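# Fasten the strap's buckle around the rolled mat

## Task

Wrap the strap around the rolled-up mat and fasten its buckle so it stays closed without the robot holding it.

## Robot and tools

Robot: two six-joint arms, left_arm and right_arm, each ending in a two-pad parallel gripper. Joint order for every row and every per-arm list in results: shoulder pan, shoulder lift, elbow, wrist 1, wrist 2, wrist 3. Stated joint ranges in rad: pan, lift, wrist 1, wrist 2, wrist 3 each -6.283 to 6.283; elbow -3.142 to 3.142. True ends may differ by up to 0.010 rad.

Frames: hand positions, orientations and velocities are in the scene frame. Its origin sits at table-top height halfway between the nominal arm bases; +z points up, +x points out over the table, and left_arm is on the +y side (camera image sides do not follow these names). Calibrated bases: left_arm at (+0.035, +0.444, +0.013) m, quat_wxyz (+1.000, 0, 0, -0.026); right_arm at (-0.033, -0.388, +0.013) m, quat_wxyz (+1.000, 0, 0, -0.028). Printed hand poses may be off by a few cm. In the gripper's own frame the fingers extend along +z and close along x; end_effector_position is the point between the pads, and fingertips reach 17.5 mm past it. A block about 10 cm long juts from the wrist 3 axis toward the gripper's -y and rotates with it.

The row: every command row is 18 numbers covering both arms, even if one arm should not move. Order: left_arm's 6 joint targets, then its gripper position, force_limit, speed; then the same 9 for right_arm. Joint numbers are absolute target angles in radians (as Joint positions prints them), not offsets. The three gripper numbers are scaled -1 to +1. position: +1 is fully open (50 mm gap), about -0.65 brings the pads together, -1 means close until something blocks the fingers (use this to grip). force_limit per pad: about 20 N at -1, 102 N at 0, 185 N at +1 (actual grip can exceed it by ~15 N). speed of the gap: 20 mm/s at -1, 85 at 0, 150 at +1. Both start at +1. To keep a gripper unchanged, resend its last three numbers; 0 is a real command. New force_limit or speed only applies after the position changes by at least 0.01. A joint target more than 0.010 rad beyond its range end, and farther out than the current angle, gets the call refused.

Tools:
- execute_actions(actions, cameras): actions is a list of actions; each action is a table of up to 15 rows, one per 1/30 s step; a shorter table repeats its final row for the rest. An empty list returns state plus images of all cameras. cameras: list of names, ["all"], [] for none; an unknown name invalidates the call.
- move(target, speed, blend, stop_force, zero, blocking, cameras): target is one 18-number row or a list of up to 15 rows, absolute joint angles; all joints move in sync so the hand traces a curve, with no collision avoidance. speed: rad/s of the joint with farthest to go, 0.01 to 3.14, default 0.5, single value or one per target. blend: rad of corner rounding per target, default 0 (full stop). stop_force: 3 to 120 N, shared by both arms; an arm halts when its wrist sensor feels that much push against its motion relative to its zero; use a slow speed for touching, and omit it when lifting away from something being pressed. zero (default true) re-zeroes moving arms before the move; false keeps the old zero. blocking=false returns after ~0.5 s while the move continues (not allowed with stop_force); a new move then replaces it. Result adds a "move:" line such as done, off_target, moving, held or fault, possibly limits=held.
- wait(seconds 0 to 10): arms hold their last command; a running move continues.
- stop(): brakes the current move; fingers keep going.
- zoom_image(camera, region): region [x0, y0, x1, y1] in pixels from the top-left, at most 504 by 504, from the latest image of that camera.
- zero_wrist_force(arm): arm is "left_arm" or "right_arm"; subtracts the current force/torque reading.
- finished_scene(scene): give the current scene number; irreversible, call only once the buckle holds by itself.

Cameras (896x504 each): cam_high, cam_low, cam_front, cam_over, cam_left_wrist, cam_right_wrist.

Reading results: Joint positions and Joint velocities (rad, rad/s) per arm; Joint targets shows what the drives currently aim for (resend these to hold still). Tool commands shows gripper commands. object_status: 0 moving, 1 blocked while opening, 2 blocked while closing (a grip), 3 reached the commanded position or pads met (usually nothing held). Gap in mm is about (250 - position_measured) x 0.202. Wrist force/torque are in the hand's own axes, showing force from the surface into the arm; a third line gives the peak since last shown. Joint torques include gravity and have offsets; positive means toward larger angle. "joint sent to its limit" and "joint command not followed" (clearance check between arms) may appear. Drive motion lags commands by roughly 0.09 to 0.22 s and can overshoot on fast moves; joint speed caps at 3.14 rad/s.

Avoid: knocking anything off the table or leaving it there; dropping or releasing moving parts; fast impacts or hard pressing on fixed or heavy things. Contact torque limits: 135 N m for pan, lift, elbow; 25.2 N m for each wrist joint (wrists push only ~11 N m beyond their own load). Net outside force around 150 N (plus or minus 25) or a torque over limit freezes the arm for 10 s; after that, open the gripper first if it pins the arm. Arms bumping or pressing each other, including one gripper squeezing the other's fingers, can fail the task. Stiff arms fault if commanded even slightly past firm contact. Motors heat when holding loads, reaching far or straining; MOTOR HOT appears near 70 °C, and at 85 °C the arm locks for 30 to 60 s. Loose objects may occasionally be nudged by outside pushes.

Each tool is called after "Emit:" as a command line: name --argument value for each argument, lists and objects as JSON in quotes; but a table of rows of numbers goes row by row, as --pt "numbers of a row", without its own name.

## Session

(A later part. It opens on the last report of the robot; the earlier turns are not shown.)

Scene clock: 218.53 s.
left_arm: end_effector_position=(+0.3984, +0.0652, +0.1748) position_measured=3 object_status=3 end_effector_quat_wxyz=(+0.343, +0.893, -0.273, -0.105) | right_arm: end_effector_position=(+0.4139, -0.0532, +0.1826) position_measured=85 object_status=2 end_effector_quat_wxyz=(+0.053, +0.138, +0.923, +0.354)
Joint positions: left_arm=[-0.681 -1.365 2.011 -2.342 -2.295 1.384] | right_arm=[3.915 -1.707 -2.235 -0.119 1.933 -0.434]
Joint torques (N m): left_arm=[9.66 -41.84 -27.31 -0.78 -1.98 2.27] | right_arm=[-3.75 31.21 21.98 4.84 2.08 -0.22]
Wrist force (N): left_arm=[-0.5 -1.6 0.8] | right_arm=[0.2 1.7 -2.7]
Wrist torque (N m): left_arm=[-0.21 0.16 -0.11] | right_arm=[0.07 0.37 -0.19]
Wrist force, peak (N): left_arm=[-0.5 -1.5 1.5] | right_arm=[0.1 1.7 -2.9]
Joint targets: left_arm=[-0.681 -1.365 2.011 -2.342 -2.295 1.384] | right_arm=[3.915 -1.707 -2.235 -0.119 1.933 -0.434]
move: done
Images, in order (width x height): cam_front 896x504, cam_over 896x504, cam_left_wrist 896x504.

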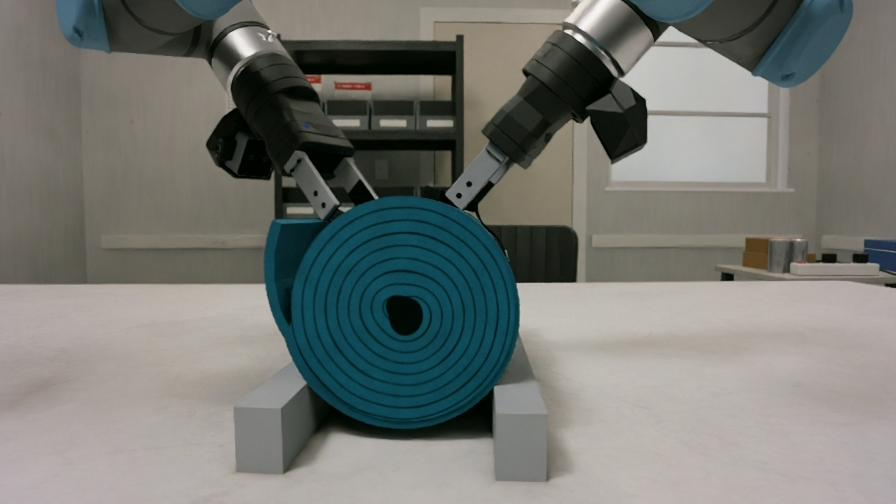

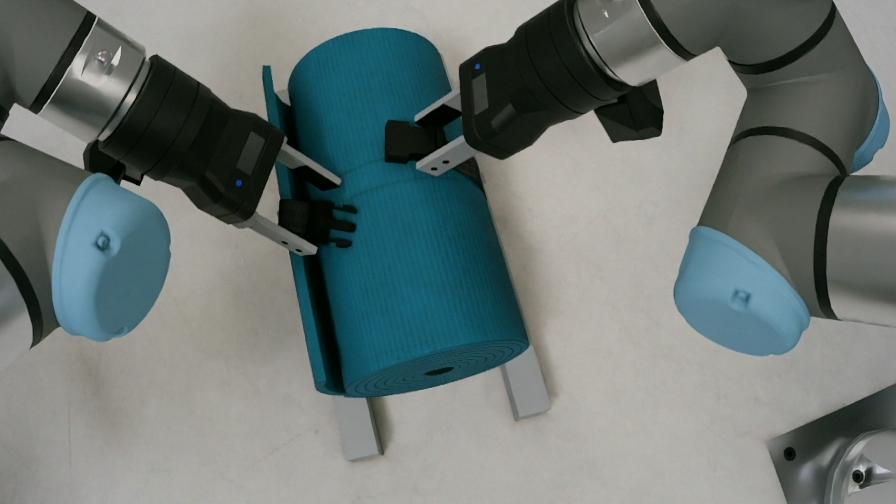

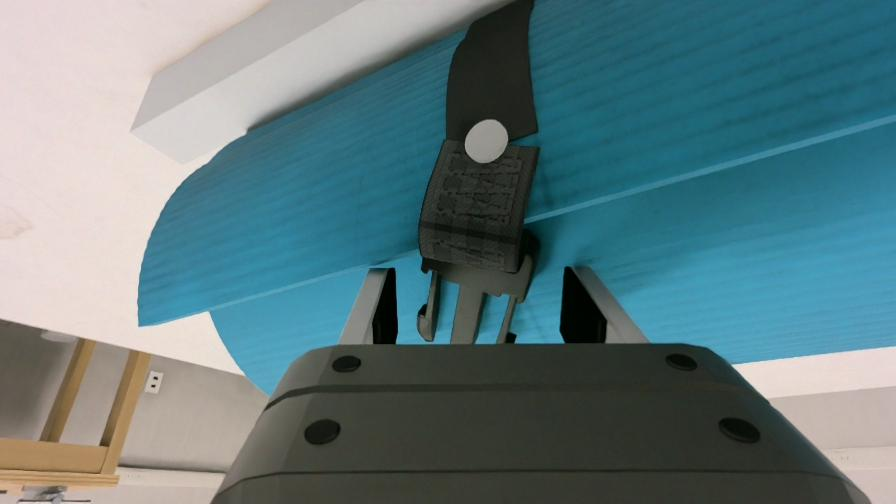

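Emit:
move --target '[-0.6808,-1.3647,2.0112,-2.3418,-2.2951,1.384,-1,-0.6,-1,3.9148,-1.707,-2.235,-0.119,1.933,-0.434,-1,-0.6,-1]' --cameras '["cam_left_wrist","cam_over","cam_right_wrist"]'

Emit:
zoom_image --camera "cam_left_wrist" --region '[330, 180, 630, 350]'

Emit:
zoom_image --camera "cam_over" --region '[220, 90, 480, 270]'

Scene clock: 228.10 s.
left_arm: end_effector_position=(+0.3984, +0.0652, +0.1748) position_measured=251 object_status=3 end_effector_quat_wxyz=(+0.343, +0.893, -0.273, -0.105) | right_arm: end_effector_position=(+0.4139, -0.0532, +0.1826) position_measured=85 object_status=2 end_effector_quat_wxyz=(+0.053, +0.138, +0.923, +0.354)
Joint positions: left_arm=[-0.681 -1.365 2.011 -2.342 -2.295 1.384] | right_arm=[3.915 -1.707 -2.235 -0.119 1.933 -0.434]
Joint torques (N m): left_arm=[9.18 -41.13 -27.79 -1.12 -2.96 2.29] | right_arm=[-6.19 31.08 22.48 4.76 2.01 -0.8]
Wrist force (N): left_arm=[-0.4 -1.6 1.1] | right_arm=[0.0 1.5 -2.6]
Wrist torque (N m): left_arm=[-0.22 0.14 -0.11] | right_arm=[0.05 0.39 -0.19]
Wrist force, peak (N): left_arm=[-0.6 -1.7 1.3] | right_arm=[0.0 1.9 -2.9]
Joint targets: left_arm=[-0.681 -1.365 2.011 -2.342 -2.295 1.384] | right_arm=[3.915 -1.707 -2.235 -0.119 1.933 -0.434]
move: done
Images, in order (width x height): cam_over 896x504, cam_left_wrist 896x504, cam_right_wrist 896x504.

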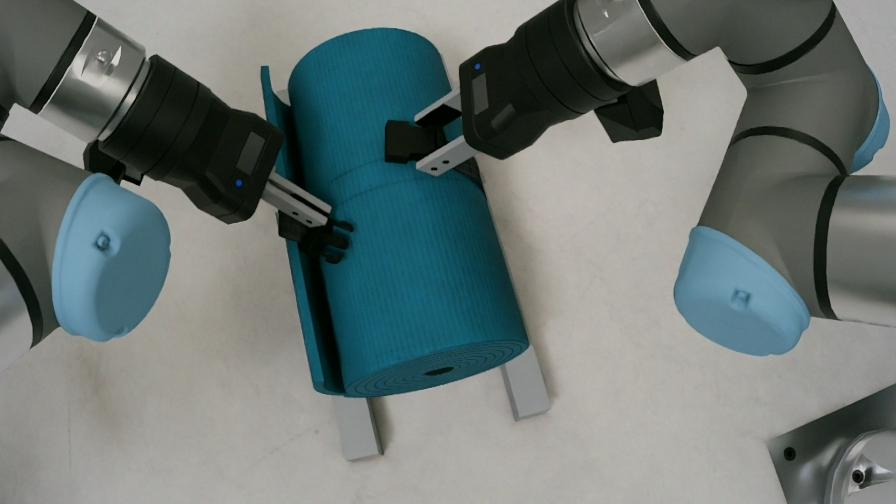

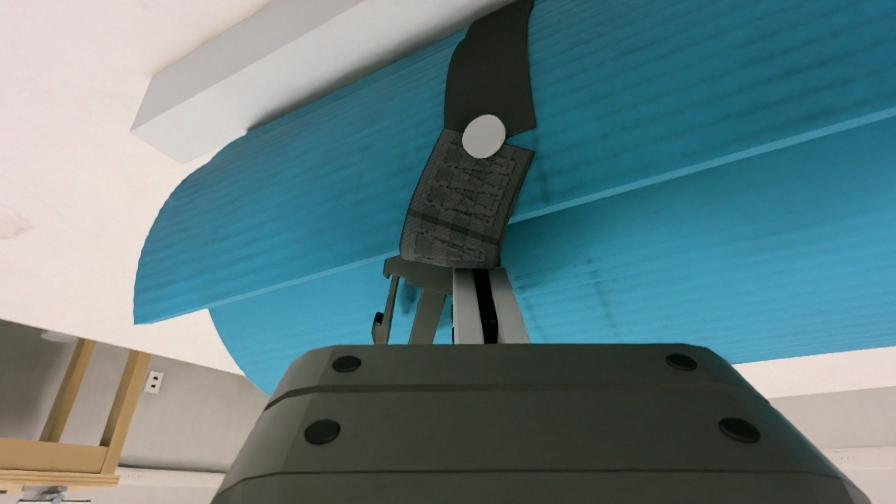

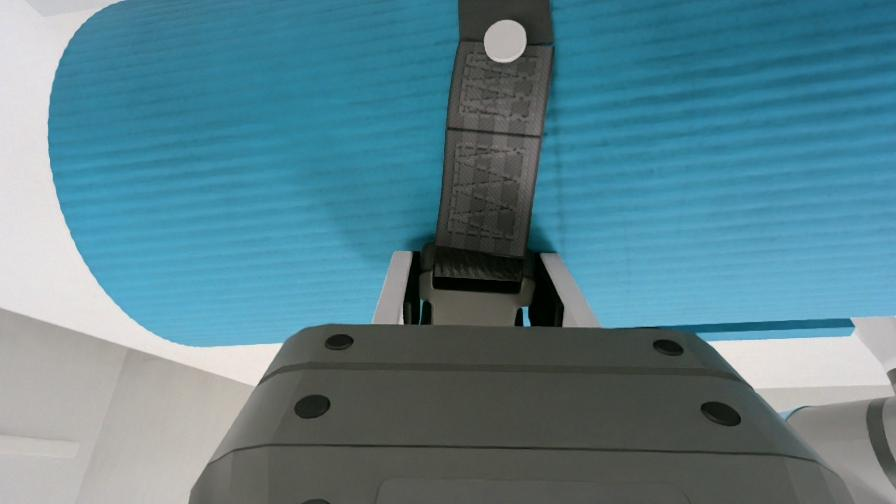

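Scaled by 1.680.

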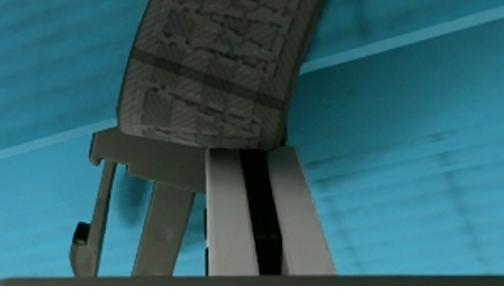

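Scaled by 1.938.

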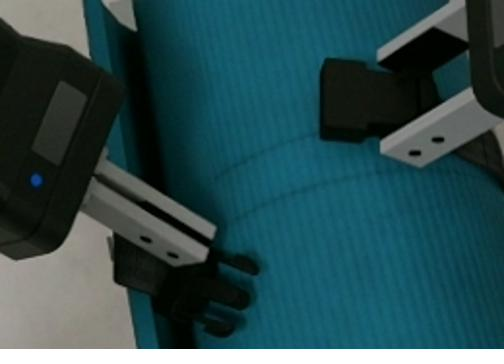

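Emit:
move --pt "-0.6052 -1.4116 1.9198 -2.1364 -2.3019 1.4849 -1 -0.6 -1 3.9148 -1.707 -2.235 -0.119 1.933 -0.434 -1 -0.6 -1" --pt "-0.6052 -1.4116 1.9198 -2.1364 -2.3019 1.4849 1 1 0 3.9148 -1.707 -2.235 -0.119 1.933 -0.434 -1 -0.6 -1" --speed 0.2 --cameras '["cam_left_wrist","cam_over","cam_front"]'

Emit:
zoom_image --camera "cam_left_wrist" --region '[330, 100, 630, 320]'

Emit:
zoom_image --camera "cam_front" --region '[250, 150, 450, 260]'

Scene clock: 235.70 s.
left_arm: end_effector_position=(+0.4232, +0.0942, +0.2171) position_measured=3 object_status=3 end_effector_quat_wxyz=(+0.343, +0.893, -0.273, -0.105) | right_arm: end_effector_position=(+0.4139, -0.0532, +0.1826) position_measured=85 object_status=2 end_effector_quat_wxyz=(+0.053, +0.138, +0.923, +0.354)
Joint positions: left_arm=[-0.605 -1.412 1.92 -2.136 -2.302 1.485] | right_arm=[3.915 -1.707 -2.235 -0.119 1.933 -0.434]
Joint torques (N m): left_arm=[-8.12 -23.68 -15.48 -1.57 0.19 -2.55] | right_arm=[-6.21 30.97 22.05 4.72 1.91 -0.84]
Wrist force (N): left_arm=[-0.5 -1.5 1.2] | right_arm=[0.1 1.7 -2.7]
Wrist torque (N m): left_arm=[-0.19 0.15 -0.17] | right_arm=[0.05 0.38 -0.19]
Wrist force, peak (N): left_arm=[-0.7 -1.7 2.0] | right_arm=[0.1 2.0 -2.9]
Joint targets: left_arm=[-0.605 -1.412 1.920 -2.136 -2.302 1.485] | right_arm=[3.915 -1.707 -2.235 -0.119 1.933 -0.434]
move: done
Images, in order (width x height): cam_front 896x504, cam_over 896x504, cam_left_wrist 896x504.

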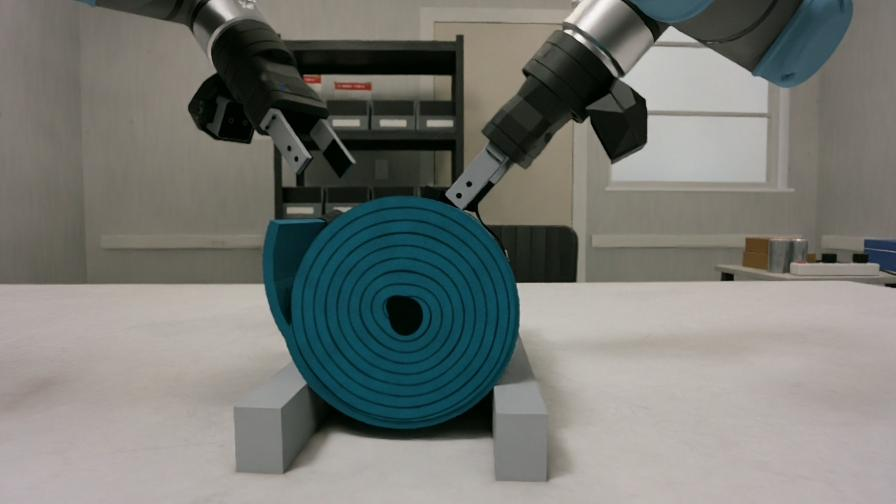

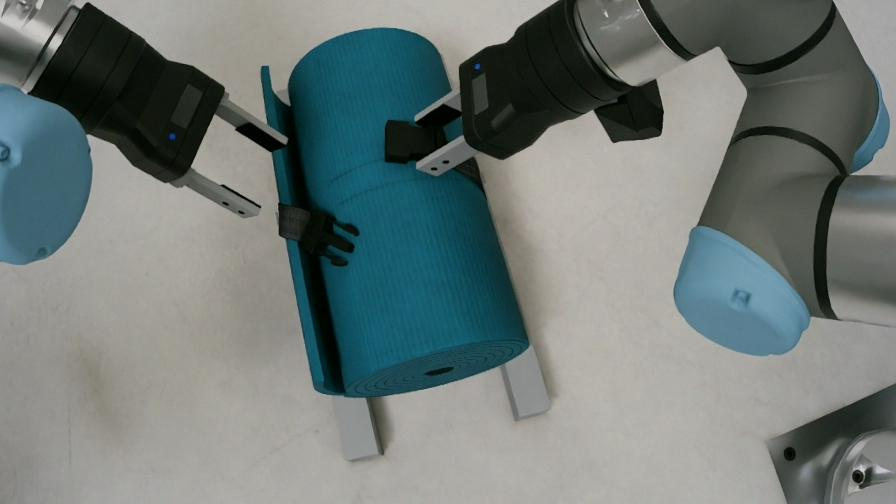

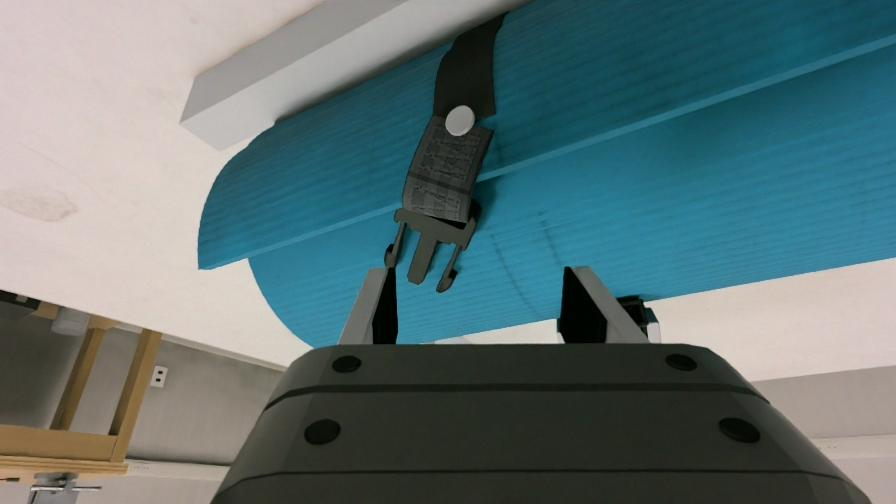

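Scaled by 1.680.

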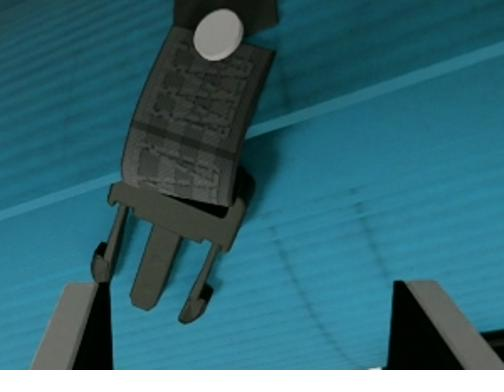

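Scaled by 2.520.

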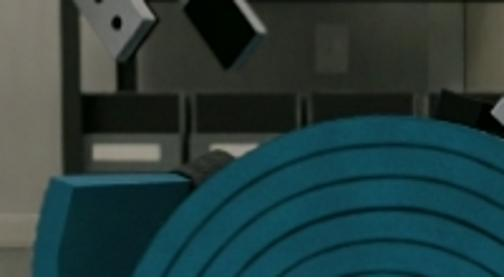

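Emit:
move --target '[-0.6784,-1.5191,2.1699,-2.5889,-2.2143,1.5715,1,1,0,3.9148,-1.707,-2.235,-0.119,1.933,-0.434,-1,-0.6,-1]' --cameras '["cam_left_wrist","cam_over","cam_front"]'

Emit:
zoom_image --camera "cam_left_wrist" --region '[330, 100, 630, 350]'

Emit:
zoom_image --camera "cam_front" --region '[250, 120, 450, 260]'

Scene clock: 252.20 s.
left_arm: end_effector_position=(+0.3940, +0.0925, +0.2044) position_measured=3 object_status=3 end_effector_quat_wxyz=(+0.352, +0.850, -0.387, +0.051) | right_arm: end_effector_position=(+0.4139, -0.0532, +0.1826) position_measured=85 object_status=2 end_effector_quat_wxyz=(+0.053, +0.138, +0.923, +0.354)
Joint positions: left_arm=[-0.678 -1.519 2.17 -2.589 -2.214 1.572] | right_arm=[3.915 -1.707 -2.235 -0.119 1.933 -0.434]
Joint torques (N m): left_arm=[9.8 -17.16 -19.8 -4.97 -2.74 -2.59] | right_arm=[-6.17 30.89 22.08 4.58 1.83 -0.83]
Wrist force (N): left_arm=[-0.1 -1.1 0.6] | right_arm=[0.2 1.6 -2.6]
Wrist torque (N m): left_arm=[-0.19 0.09 -0.13] | right_arm=[0.07 0.36 -0.19]
Wrist force, peak (N): left_arm=[0.2 -2.0 1.3] | right_arm=[0.0 1.9 -2.9]
Joint targets: left_arm=[-0.678 -1.519 2.170 -2.589 -2.214 1.571] | right_arm=[3.915 -1.707 -2.235 -0.119 1.933 -0.434]
move: done
Images, in order (width x height): cam_front 896x504, cam_over 896x504, cam_left_wrist 896x504.

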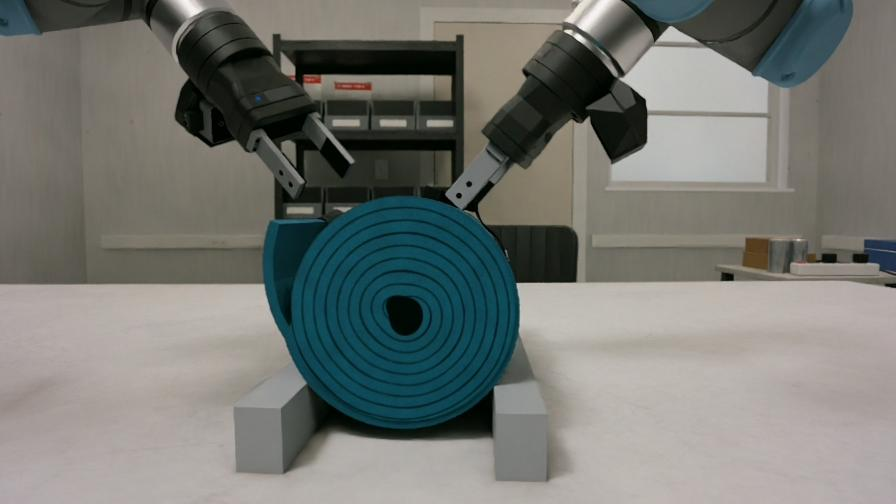

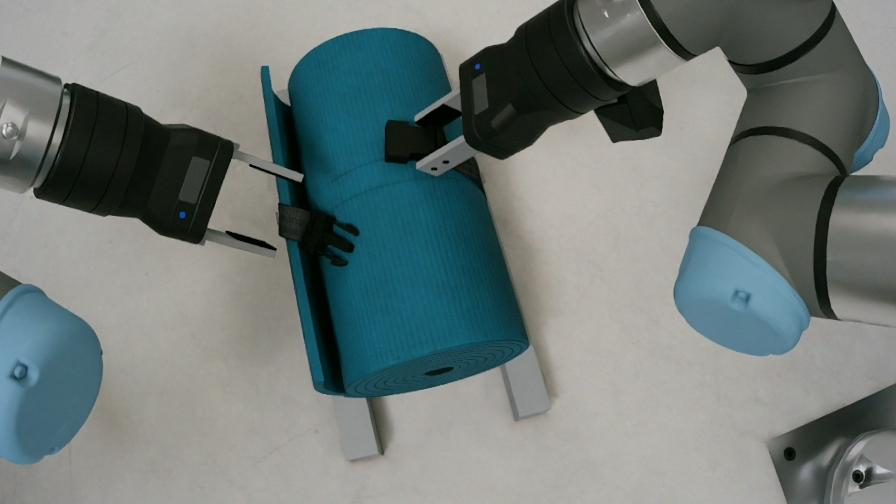

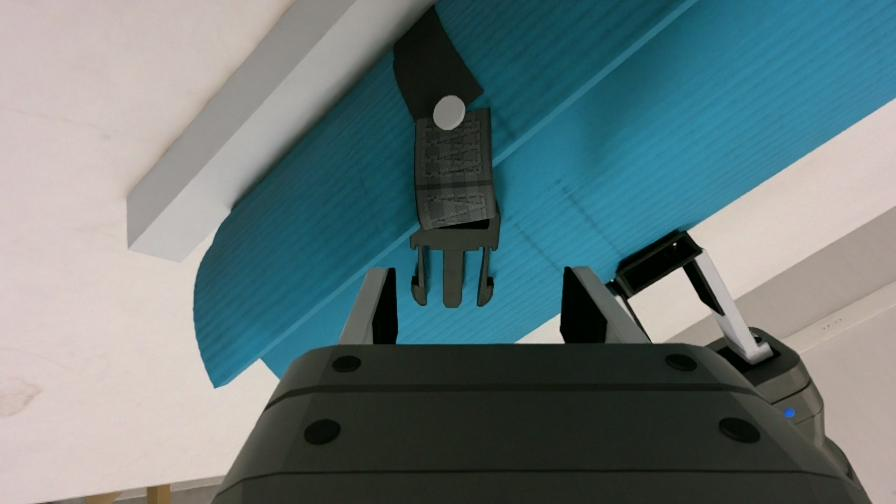

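Scaled by 1.680.

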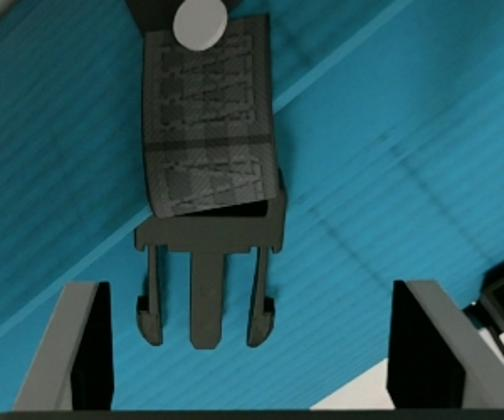

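Scaled by 2.520.

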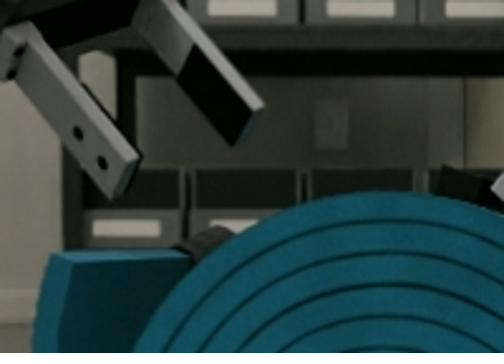

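Emit:
move --target '[-0.7506,-1.4497,2.2183,-2.7556,-2.1868,1.4889,1,1,0,3.9148,-1.707,-2.235,-0.119,1.933,-0.434,-1,-0.6,-1]' --speed 0.08 --stop_force 8 --cameras '["cam_left_wrist","cam_over","cam_front"]'

Emit:
zoom_image --camera "cam_left_wrist" --region '[330, 150, 630, 350]'

Emit:
zoom_image --camera "cam_over" --region '[220, 90, 480, 270]'

Emit:
zoom_image --camera "cam_front" --region '[250, 120, 450, 260]'

Scene clock: 265.03 s.
left_arm: end_effector_position=(+0.3802, +0.0687, +0.1755) position_measured=3 object_status=3 end_effector_quat_wxyz=(+0.352, +0.850, -0.387, +0.051) | right_arm: end_effector_position=(+0.4139, -0.0532, +0.1826) position_measured=85 object_status=2 end_effector_quat_wxyz=(+0.053, +0.138, +0.923, +0.354)
Joint positions: left_arm=[-0.741 -1.459 2.212 -2.734 -2.19 1.499] | right_arm=[3.915 -1.707 -2.235 -0.119 1.933 -0.434]
Joint torques (N m): left_arm=[7.75 -33.17 -25.58 -5.34 -2.58 -0.32] | right_arm=[-5.5 31.12 22.65 4.52 1.78 -0.77]
Wrist force (N): left_arm=[1.7 -0.3 -4.9] | right_arm=[-0.1 1.3 -2.1]
Wrist torque (N m): left_arm=[-0.24 -0.07 -0.15] | right_arm=[0.06 0.37 -0.19]
Wrist force, peak (N): left_arm=[4.6 0.3 -12.8] | right_arm=[0.0 1.7 -3.0]
Joint targets: left_arm=[-0.741 -1.459 2.212 -2.734 -2.190 1.499] | right_arm=[3.915 -1.707 -2.235 -0.119 1.933 -0.434]
move: contact (left_arm); left_arm: the wrist 1 is farthest, 0.021 rad from its target
Images, in order (width x height): cam_front 896x504, cam_over 896x504, cam_left_wrist 896x504.

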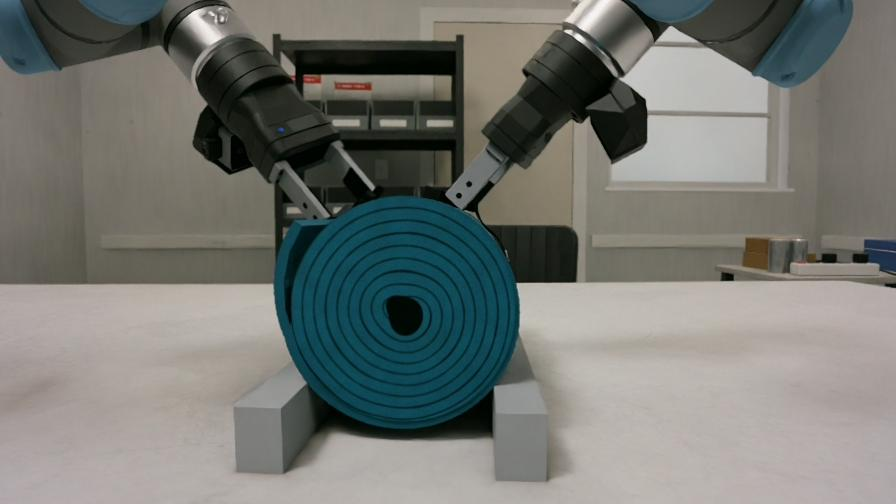

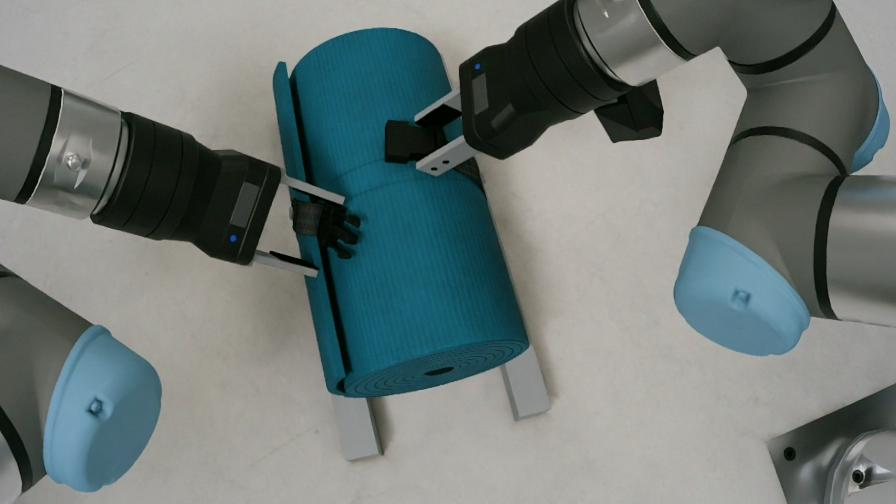

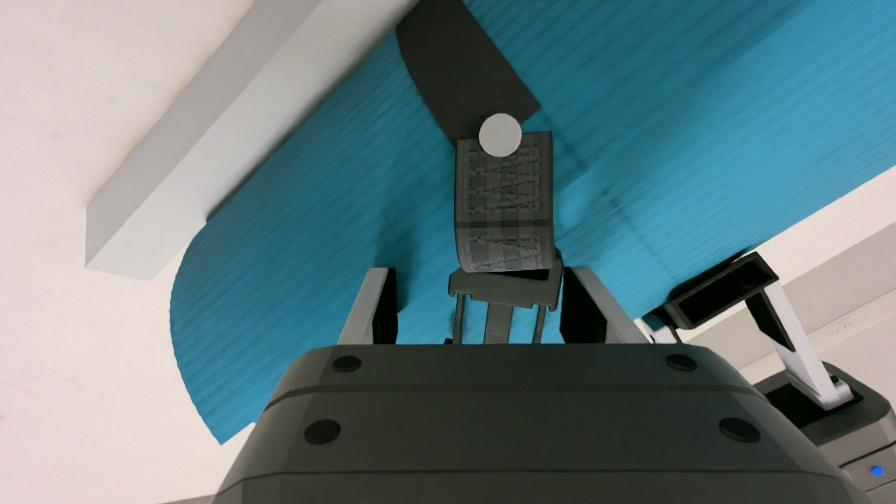

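Scaled by 1.680.

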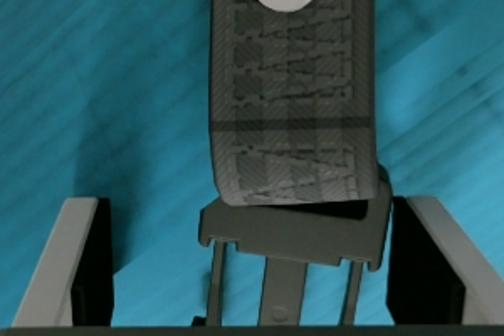

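Scaled by 1.938.

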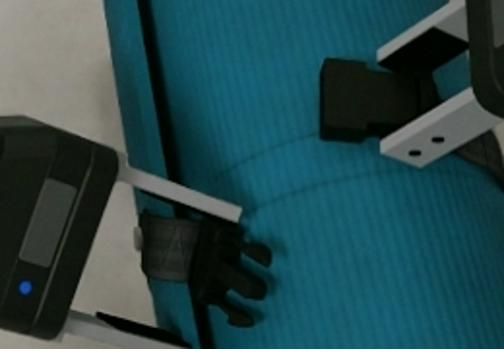

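Scaled by 2.520.

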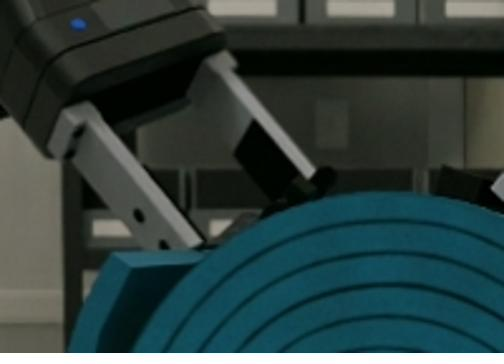

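Emit:
move --target '[-0.7478,-1.4375,2.1956,-2.7431,-2.188,1.4921,1,1,0,3.9148,-1.707,-2.235,-0.119,1.933,-0.434,-1,-0.6,-1]' --speed 0.05 --stop_force 20 --cameras '["cam_left_wrist","cam_front"]'

Emit:
zoom_image --camera "cam_left_wrist" --region '[330, 150, 630, 350]'

Emit:
zoom_image --camera "cam_front" --region '[250, 120, 450, 260]'

Scene clock: 277.70 s.
left_arm: end_effector_position=(+0.3813, +0.0665, +0.1750) position_measured=3 object_status=3 end_effector_quat_wxyz=(+0.352, +0.850, -0.387, +0.051) | right_arm: end_effector_position=(+0.4139, -0.0532, +0.1826) position_measured=85 object_status=2 end_effector_quat_wxyz=(+0.053, +0.138, +0.923, +0.354)
Joint positions: left_arm=[-0.743 -1.453 2.207 -2.737 -2.19 1.497] | right_arm=[3.915 -1.707 -2.235 -0.119 1.933 -0.434]
Joint torques (N m): left_arm=[7.18 -18.01 -18.48 -1.73 -1.26 2.59] | right_arm=[-5.78 31.17 22.25 4.47 1.76 -0.77]
Wrist force (N): left_arm=[-10.3 4.2 -18.6] | right_arm=[-0.5 1.3 -2.2]
Wrist torque (N m): left_arm=[-0.26 -0.50 -0.16] | right_arm=[0.07 0.37 -0.20]
Wrist force, peak (N): left_arm=[-17.3 7.9 -27.3] | right_arm=[-0.4 1.6 -2.6]
Joint targets: left_arm=[-0.743 -1.453 2.207 -2.737 -2.190 1.497] | right_arm=[3.915 -1.707 -2.235 -0.119 1.933 -0.434]
move: contact (left_arm); left_arm: the shoulder lift is farthest, 0.015 rad from its target
Images, in order (width x height): cam_front 896x504, cam_left_wrist 896x504.

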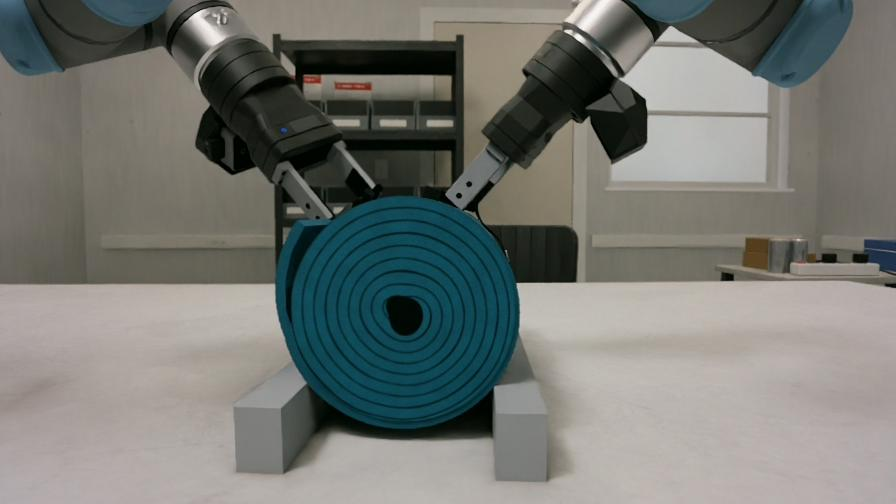

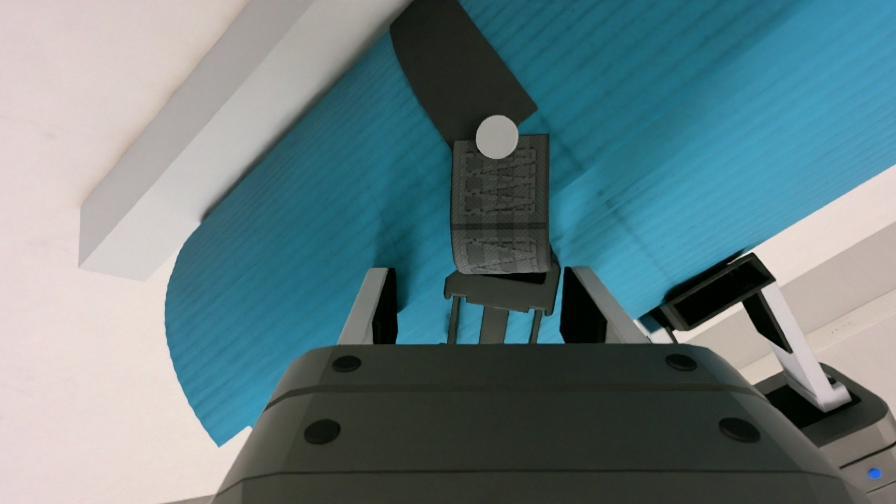

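Scaled by 1.680.

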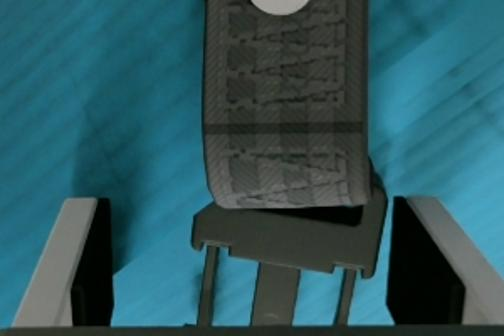

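Scaled by 2.520.

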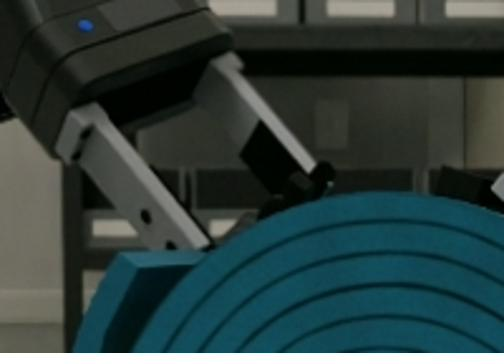

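Emit:
move --target '[-0.743,-1.453,2.207,-2.737,-2.19,1.497,-1,-0.6,-1,3.9148,-1.707,-2.235,-0.119,1.933,-0.434,-1,-0.6,-1]' --cameras '["cam_left_wrist","cam_over","cam_front"]'

Emit:
zoom_image --camera "cam_left_wrist" --region '[330, 150, 630, 350]'

Emit:
zoom_image --camera "cam_over" --region '[220, 90, 480, 270]'

Emit:
zoom_image --camera "cam_front" --region '[250, 120, 450, 260]'

Scene clock: 285.50 s.
left_arm: end_effector_position=(+0.3815, +0.0664, +0.1754) position_measured=251 object_status=3 end_effector_quat_wxyz=(+0.353, +0.850, -0.387, +0.051) | right_arm: end_effector_position=(+0.4139, -0.0532, +0.1826) position_measured=85 object_status=2 end_effector_quat_wxyz=(+0.053, +0.138, +0.923, +0.354)
Joint positions: left_arm=[-0.743 -1.453 2.207 -2.737 -2.19 1.497] | right_arm=[3.915 -1.707 -2.235 -0.119 1.933 -0.434]
Joint torques (N m): left_arm=[9.09 -36.35 -26.53 -5.18 -0.26 -2.09] | right_arm=[-5.86 30.67 21.99 4.34 1.69 -0.8]
Wrist force (N): left_arm=[-0.1 -1.5 0.0] | right_arm=[-1.2 1.5 -1.7]
Wrist torque (N m): left_arm=[-0.25 0.11 -0.05] | right_arm=[0.07 0.35 -0.20]
Wrist force, peak (N): left_arm=[11.9 2.4 -73.5] | right_arm=[-1.3 1.9 -2.0]
Joint targets: left_arm=[-0.743 -1.453 2.207 -2.737 -2.190 1.497] | right_arm=[3.915 -1.707 -2.235 -0.119 1.933 -0.434]
move: done
Images, in order (width x height): cam_front 896x504, cam_over 896x504, cam_left_wrist 896x504.

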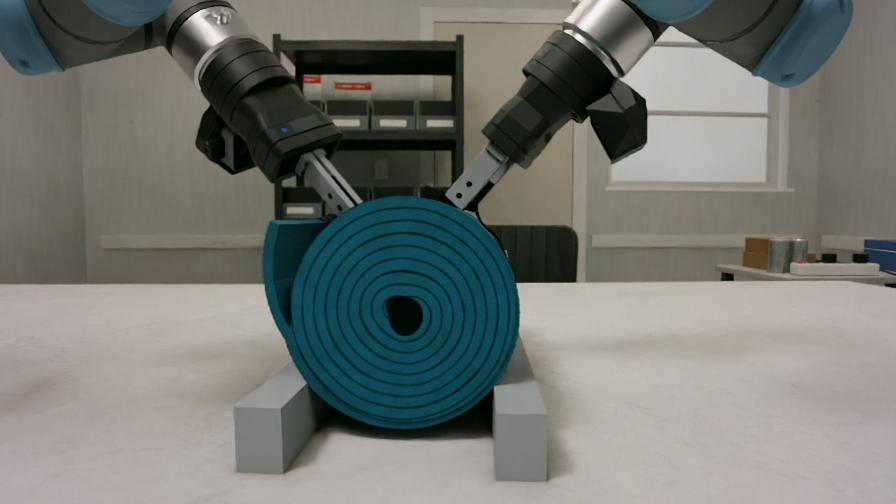

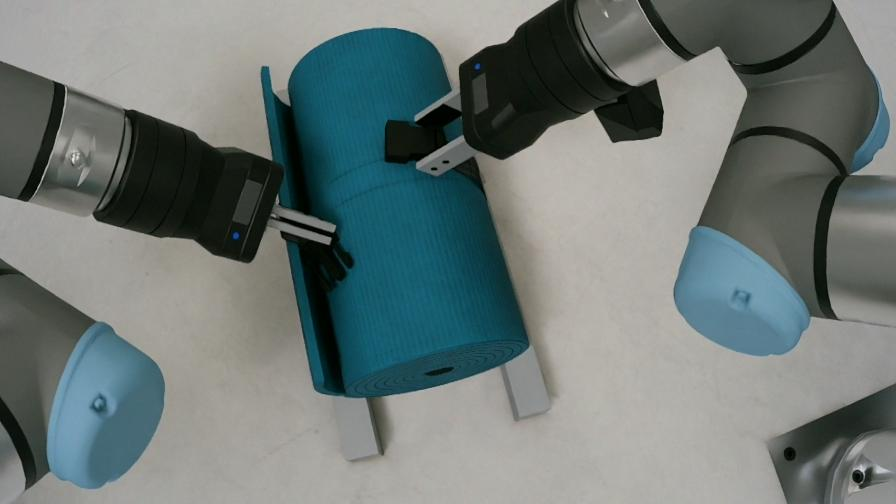

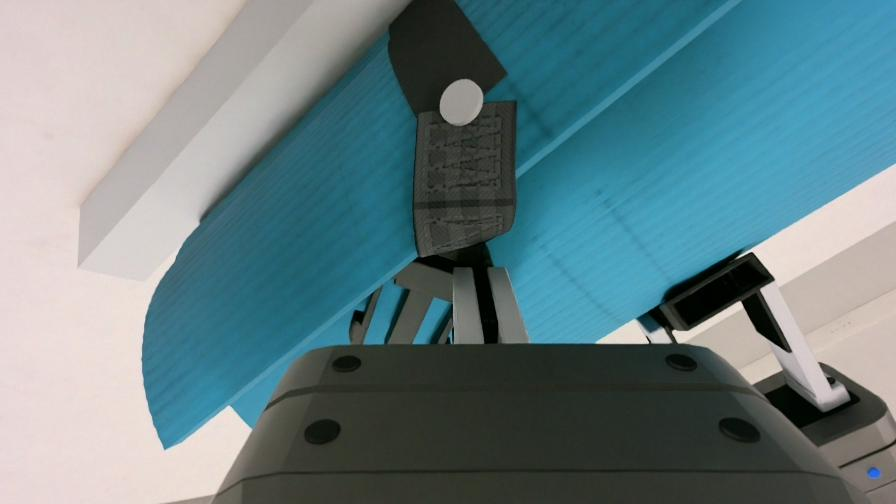

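Scaled by 1.680.

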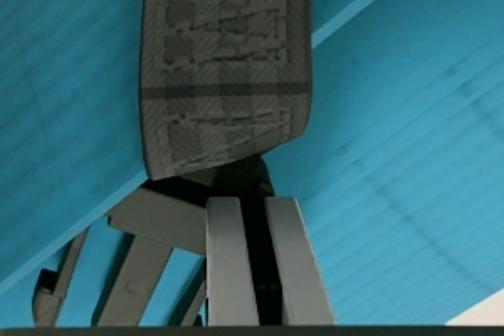

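Scaled by 1.938.

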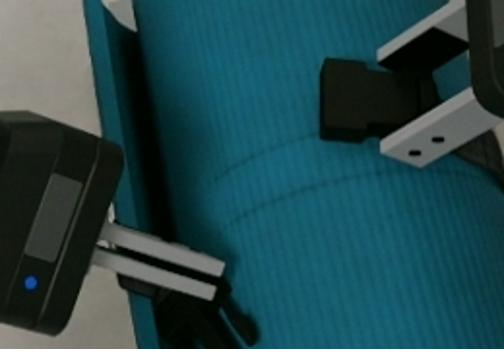

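Scaled by 2.520.

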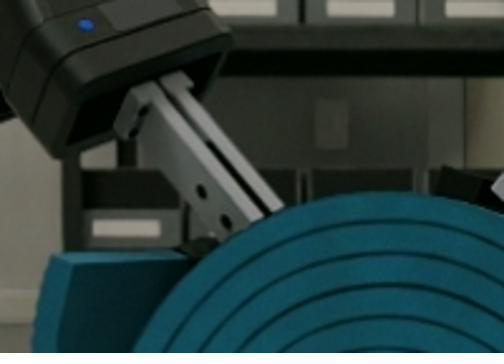

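Emit:
move --target '[-0.6784,-1.5191,2.1699,-2.5889,-2.2143,1.5715,-1,-0.6,-1,3.9148,-1.707,-2.235,-0.119,1.933,-0.434,-1,-0.6,-1]' --speed 0.3 --cameras '["cam_left_wrist","cam_over","cam_front"]'

Emit:
zoom_image --camera "cam_over" --region '[220, 90, 480, 290]'

Scene clock: 296.03 s.
left_arm: end_effector_position=(+0.3941, +0.0926, +0.2045) position_measured=251 object_status=3 end_effector_quat_wxyz=(+0.352, +0.850, -0.387, +0.051) | right_arm: end_effector_position=(+0.4139, -0.0532, +0.1826) position_measured=85 object_status=2 end_effector_quat_wxyz=(+0.053, +0.138, +0.923, +0.354)
Joint positions: left_arm=[-0.678 -1.519 2.17 -2.589 -2.214 1.571] | right_arm=[3.915 -1.707 -2.235 -0.119 1.933 -0.434]
Joint torques (N m): left_arm=[-5.09 -20.42 -13.7 -4.27 0.39 -2.26] | right_arm=[-5.13 31.07 22.01 4.18 1.66 -0.64]
Wrist force (N): left_arm=[-0.3 -1.5 0.6] | right_arm=[-1.2 1.4 -1.8]
Wrist torque (N m): left_arm=[-0.25 0.12 -0.07] | right_arm=[0.05 0.35 -0.20]
Wrist force, peak (N): left_arm=[-0.5 -1.6 1.7] | right_arm=[-1.3 1.8 -2.2]
Joint targets: left_arm=[-0.678 -1.519 2.170 -2.589 -2.214 1.571] | right_arm=[3.915 -1.707 -2.235 -0.119 1.933 -0.434]
move: done
Images, in order (width x height): cam_front 896x504, cam_over 896x504, cam_left_wrist 896x504.

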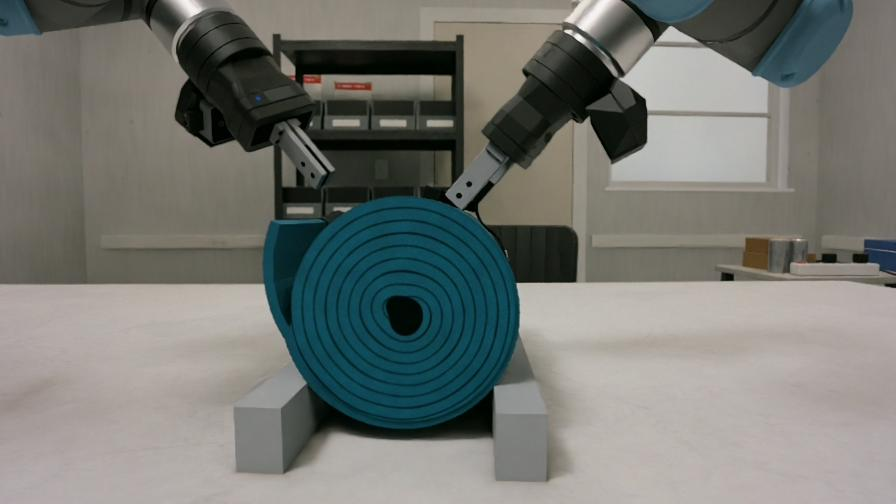

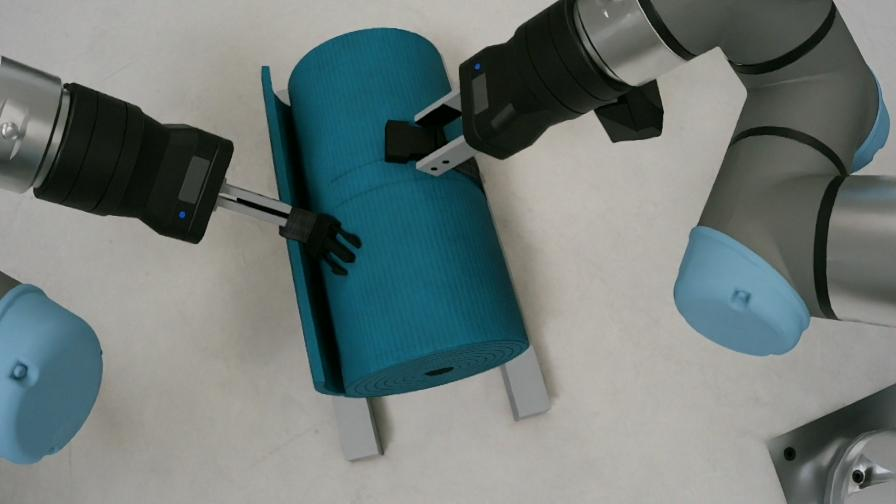

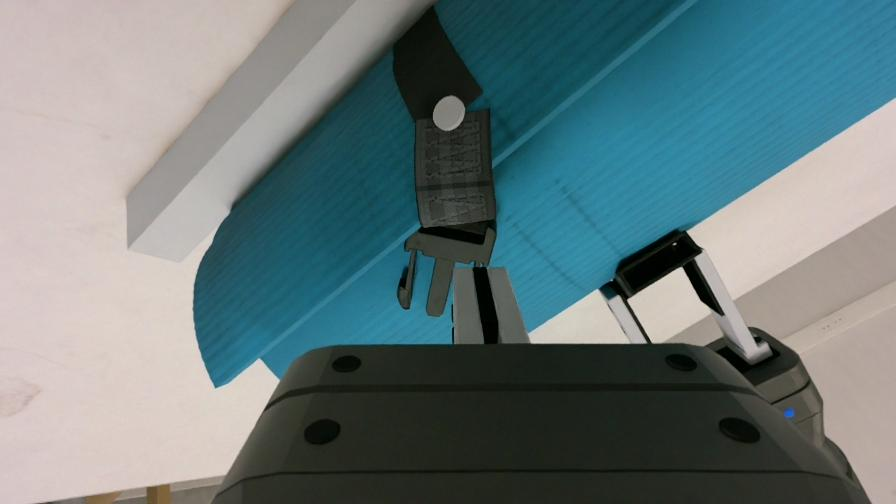

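Scaled by 1.938.

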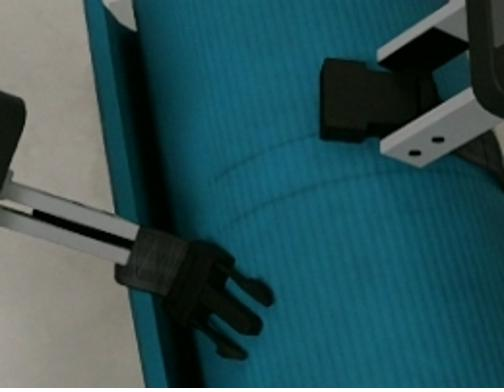

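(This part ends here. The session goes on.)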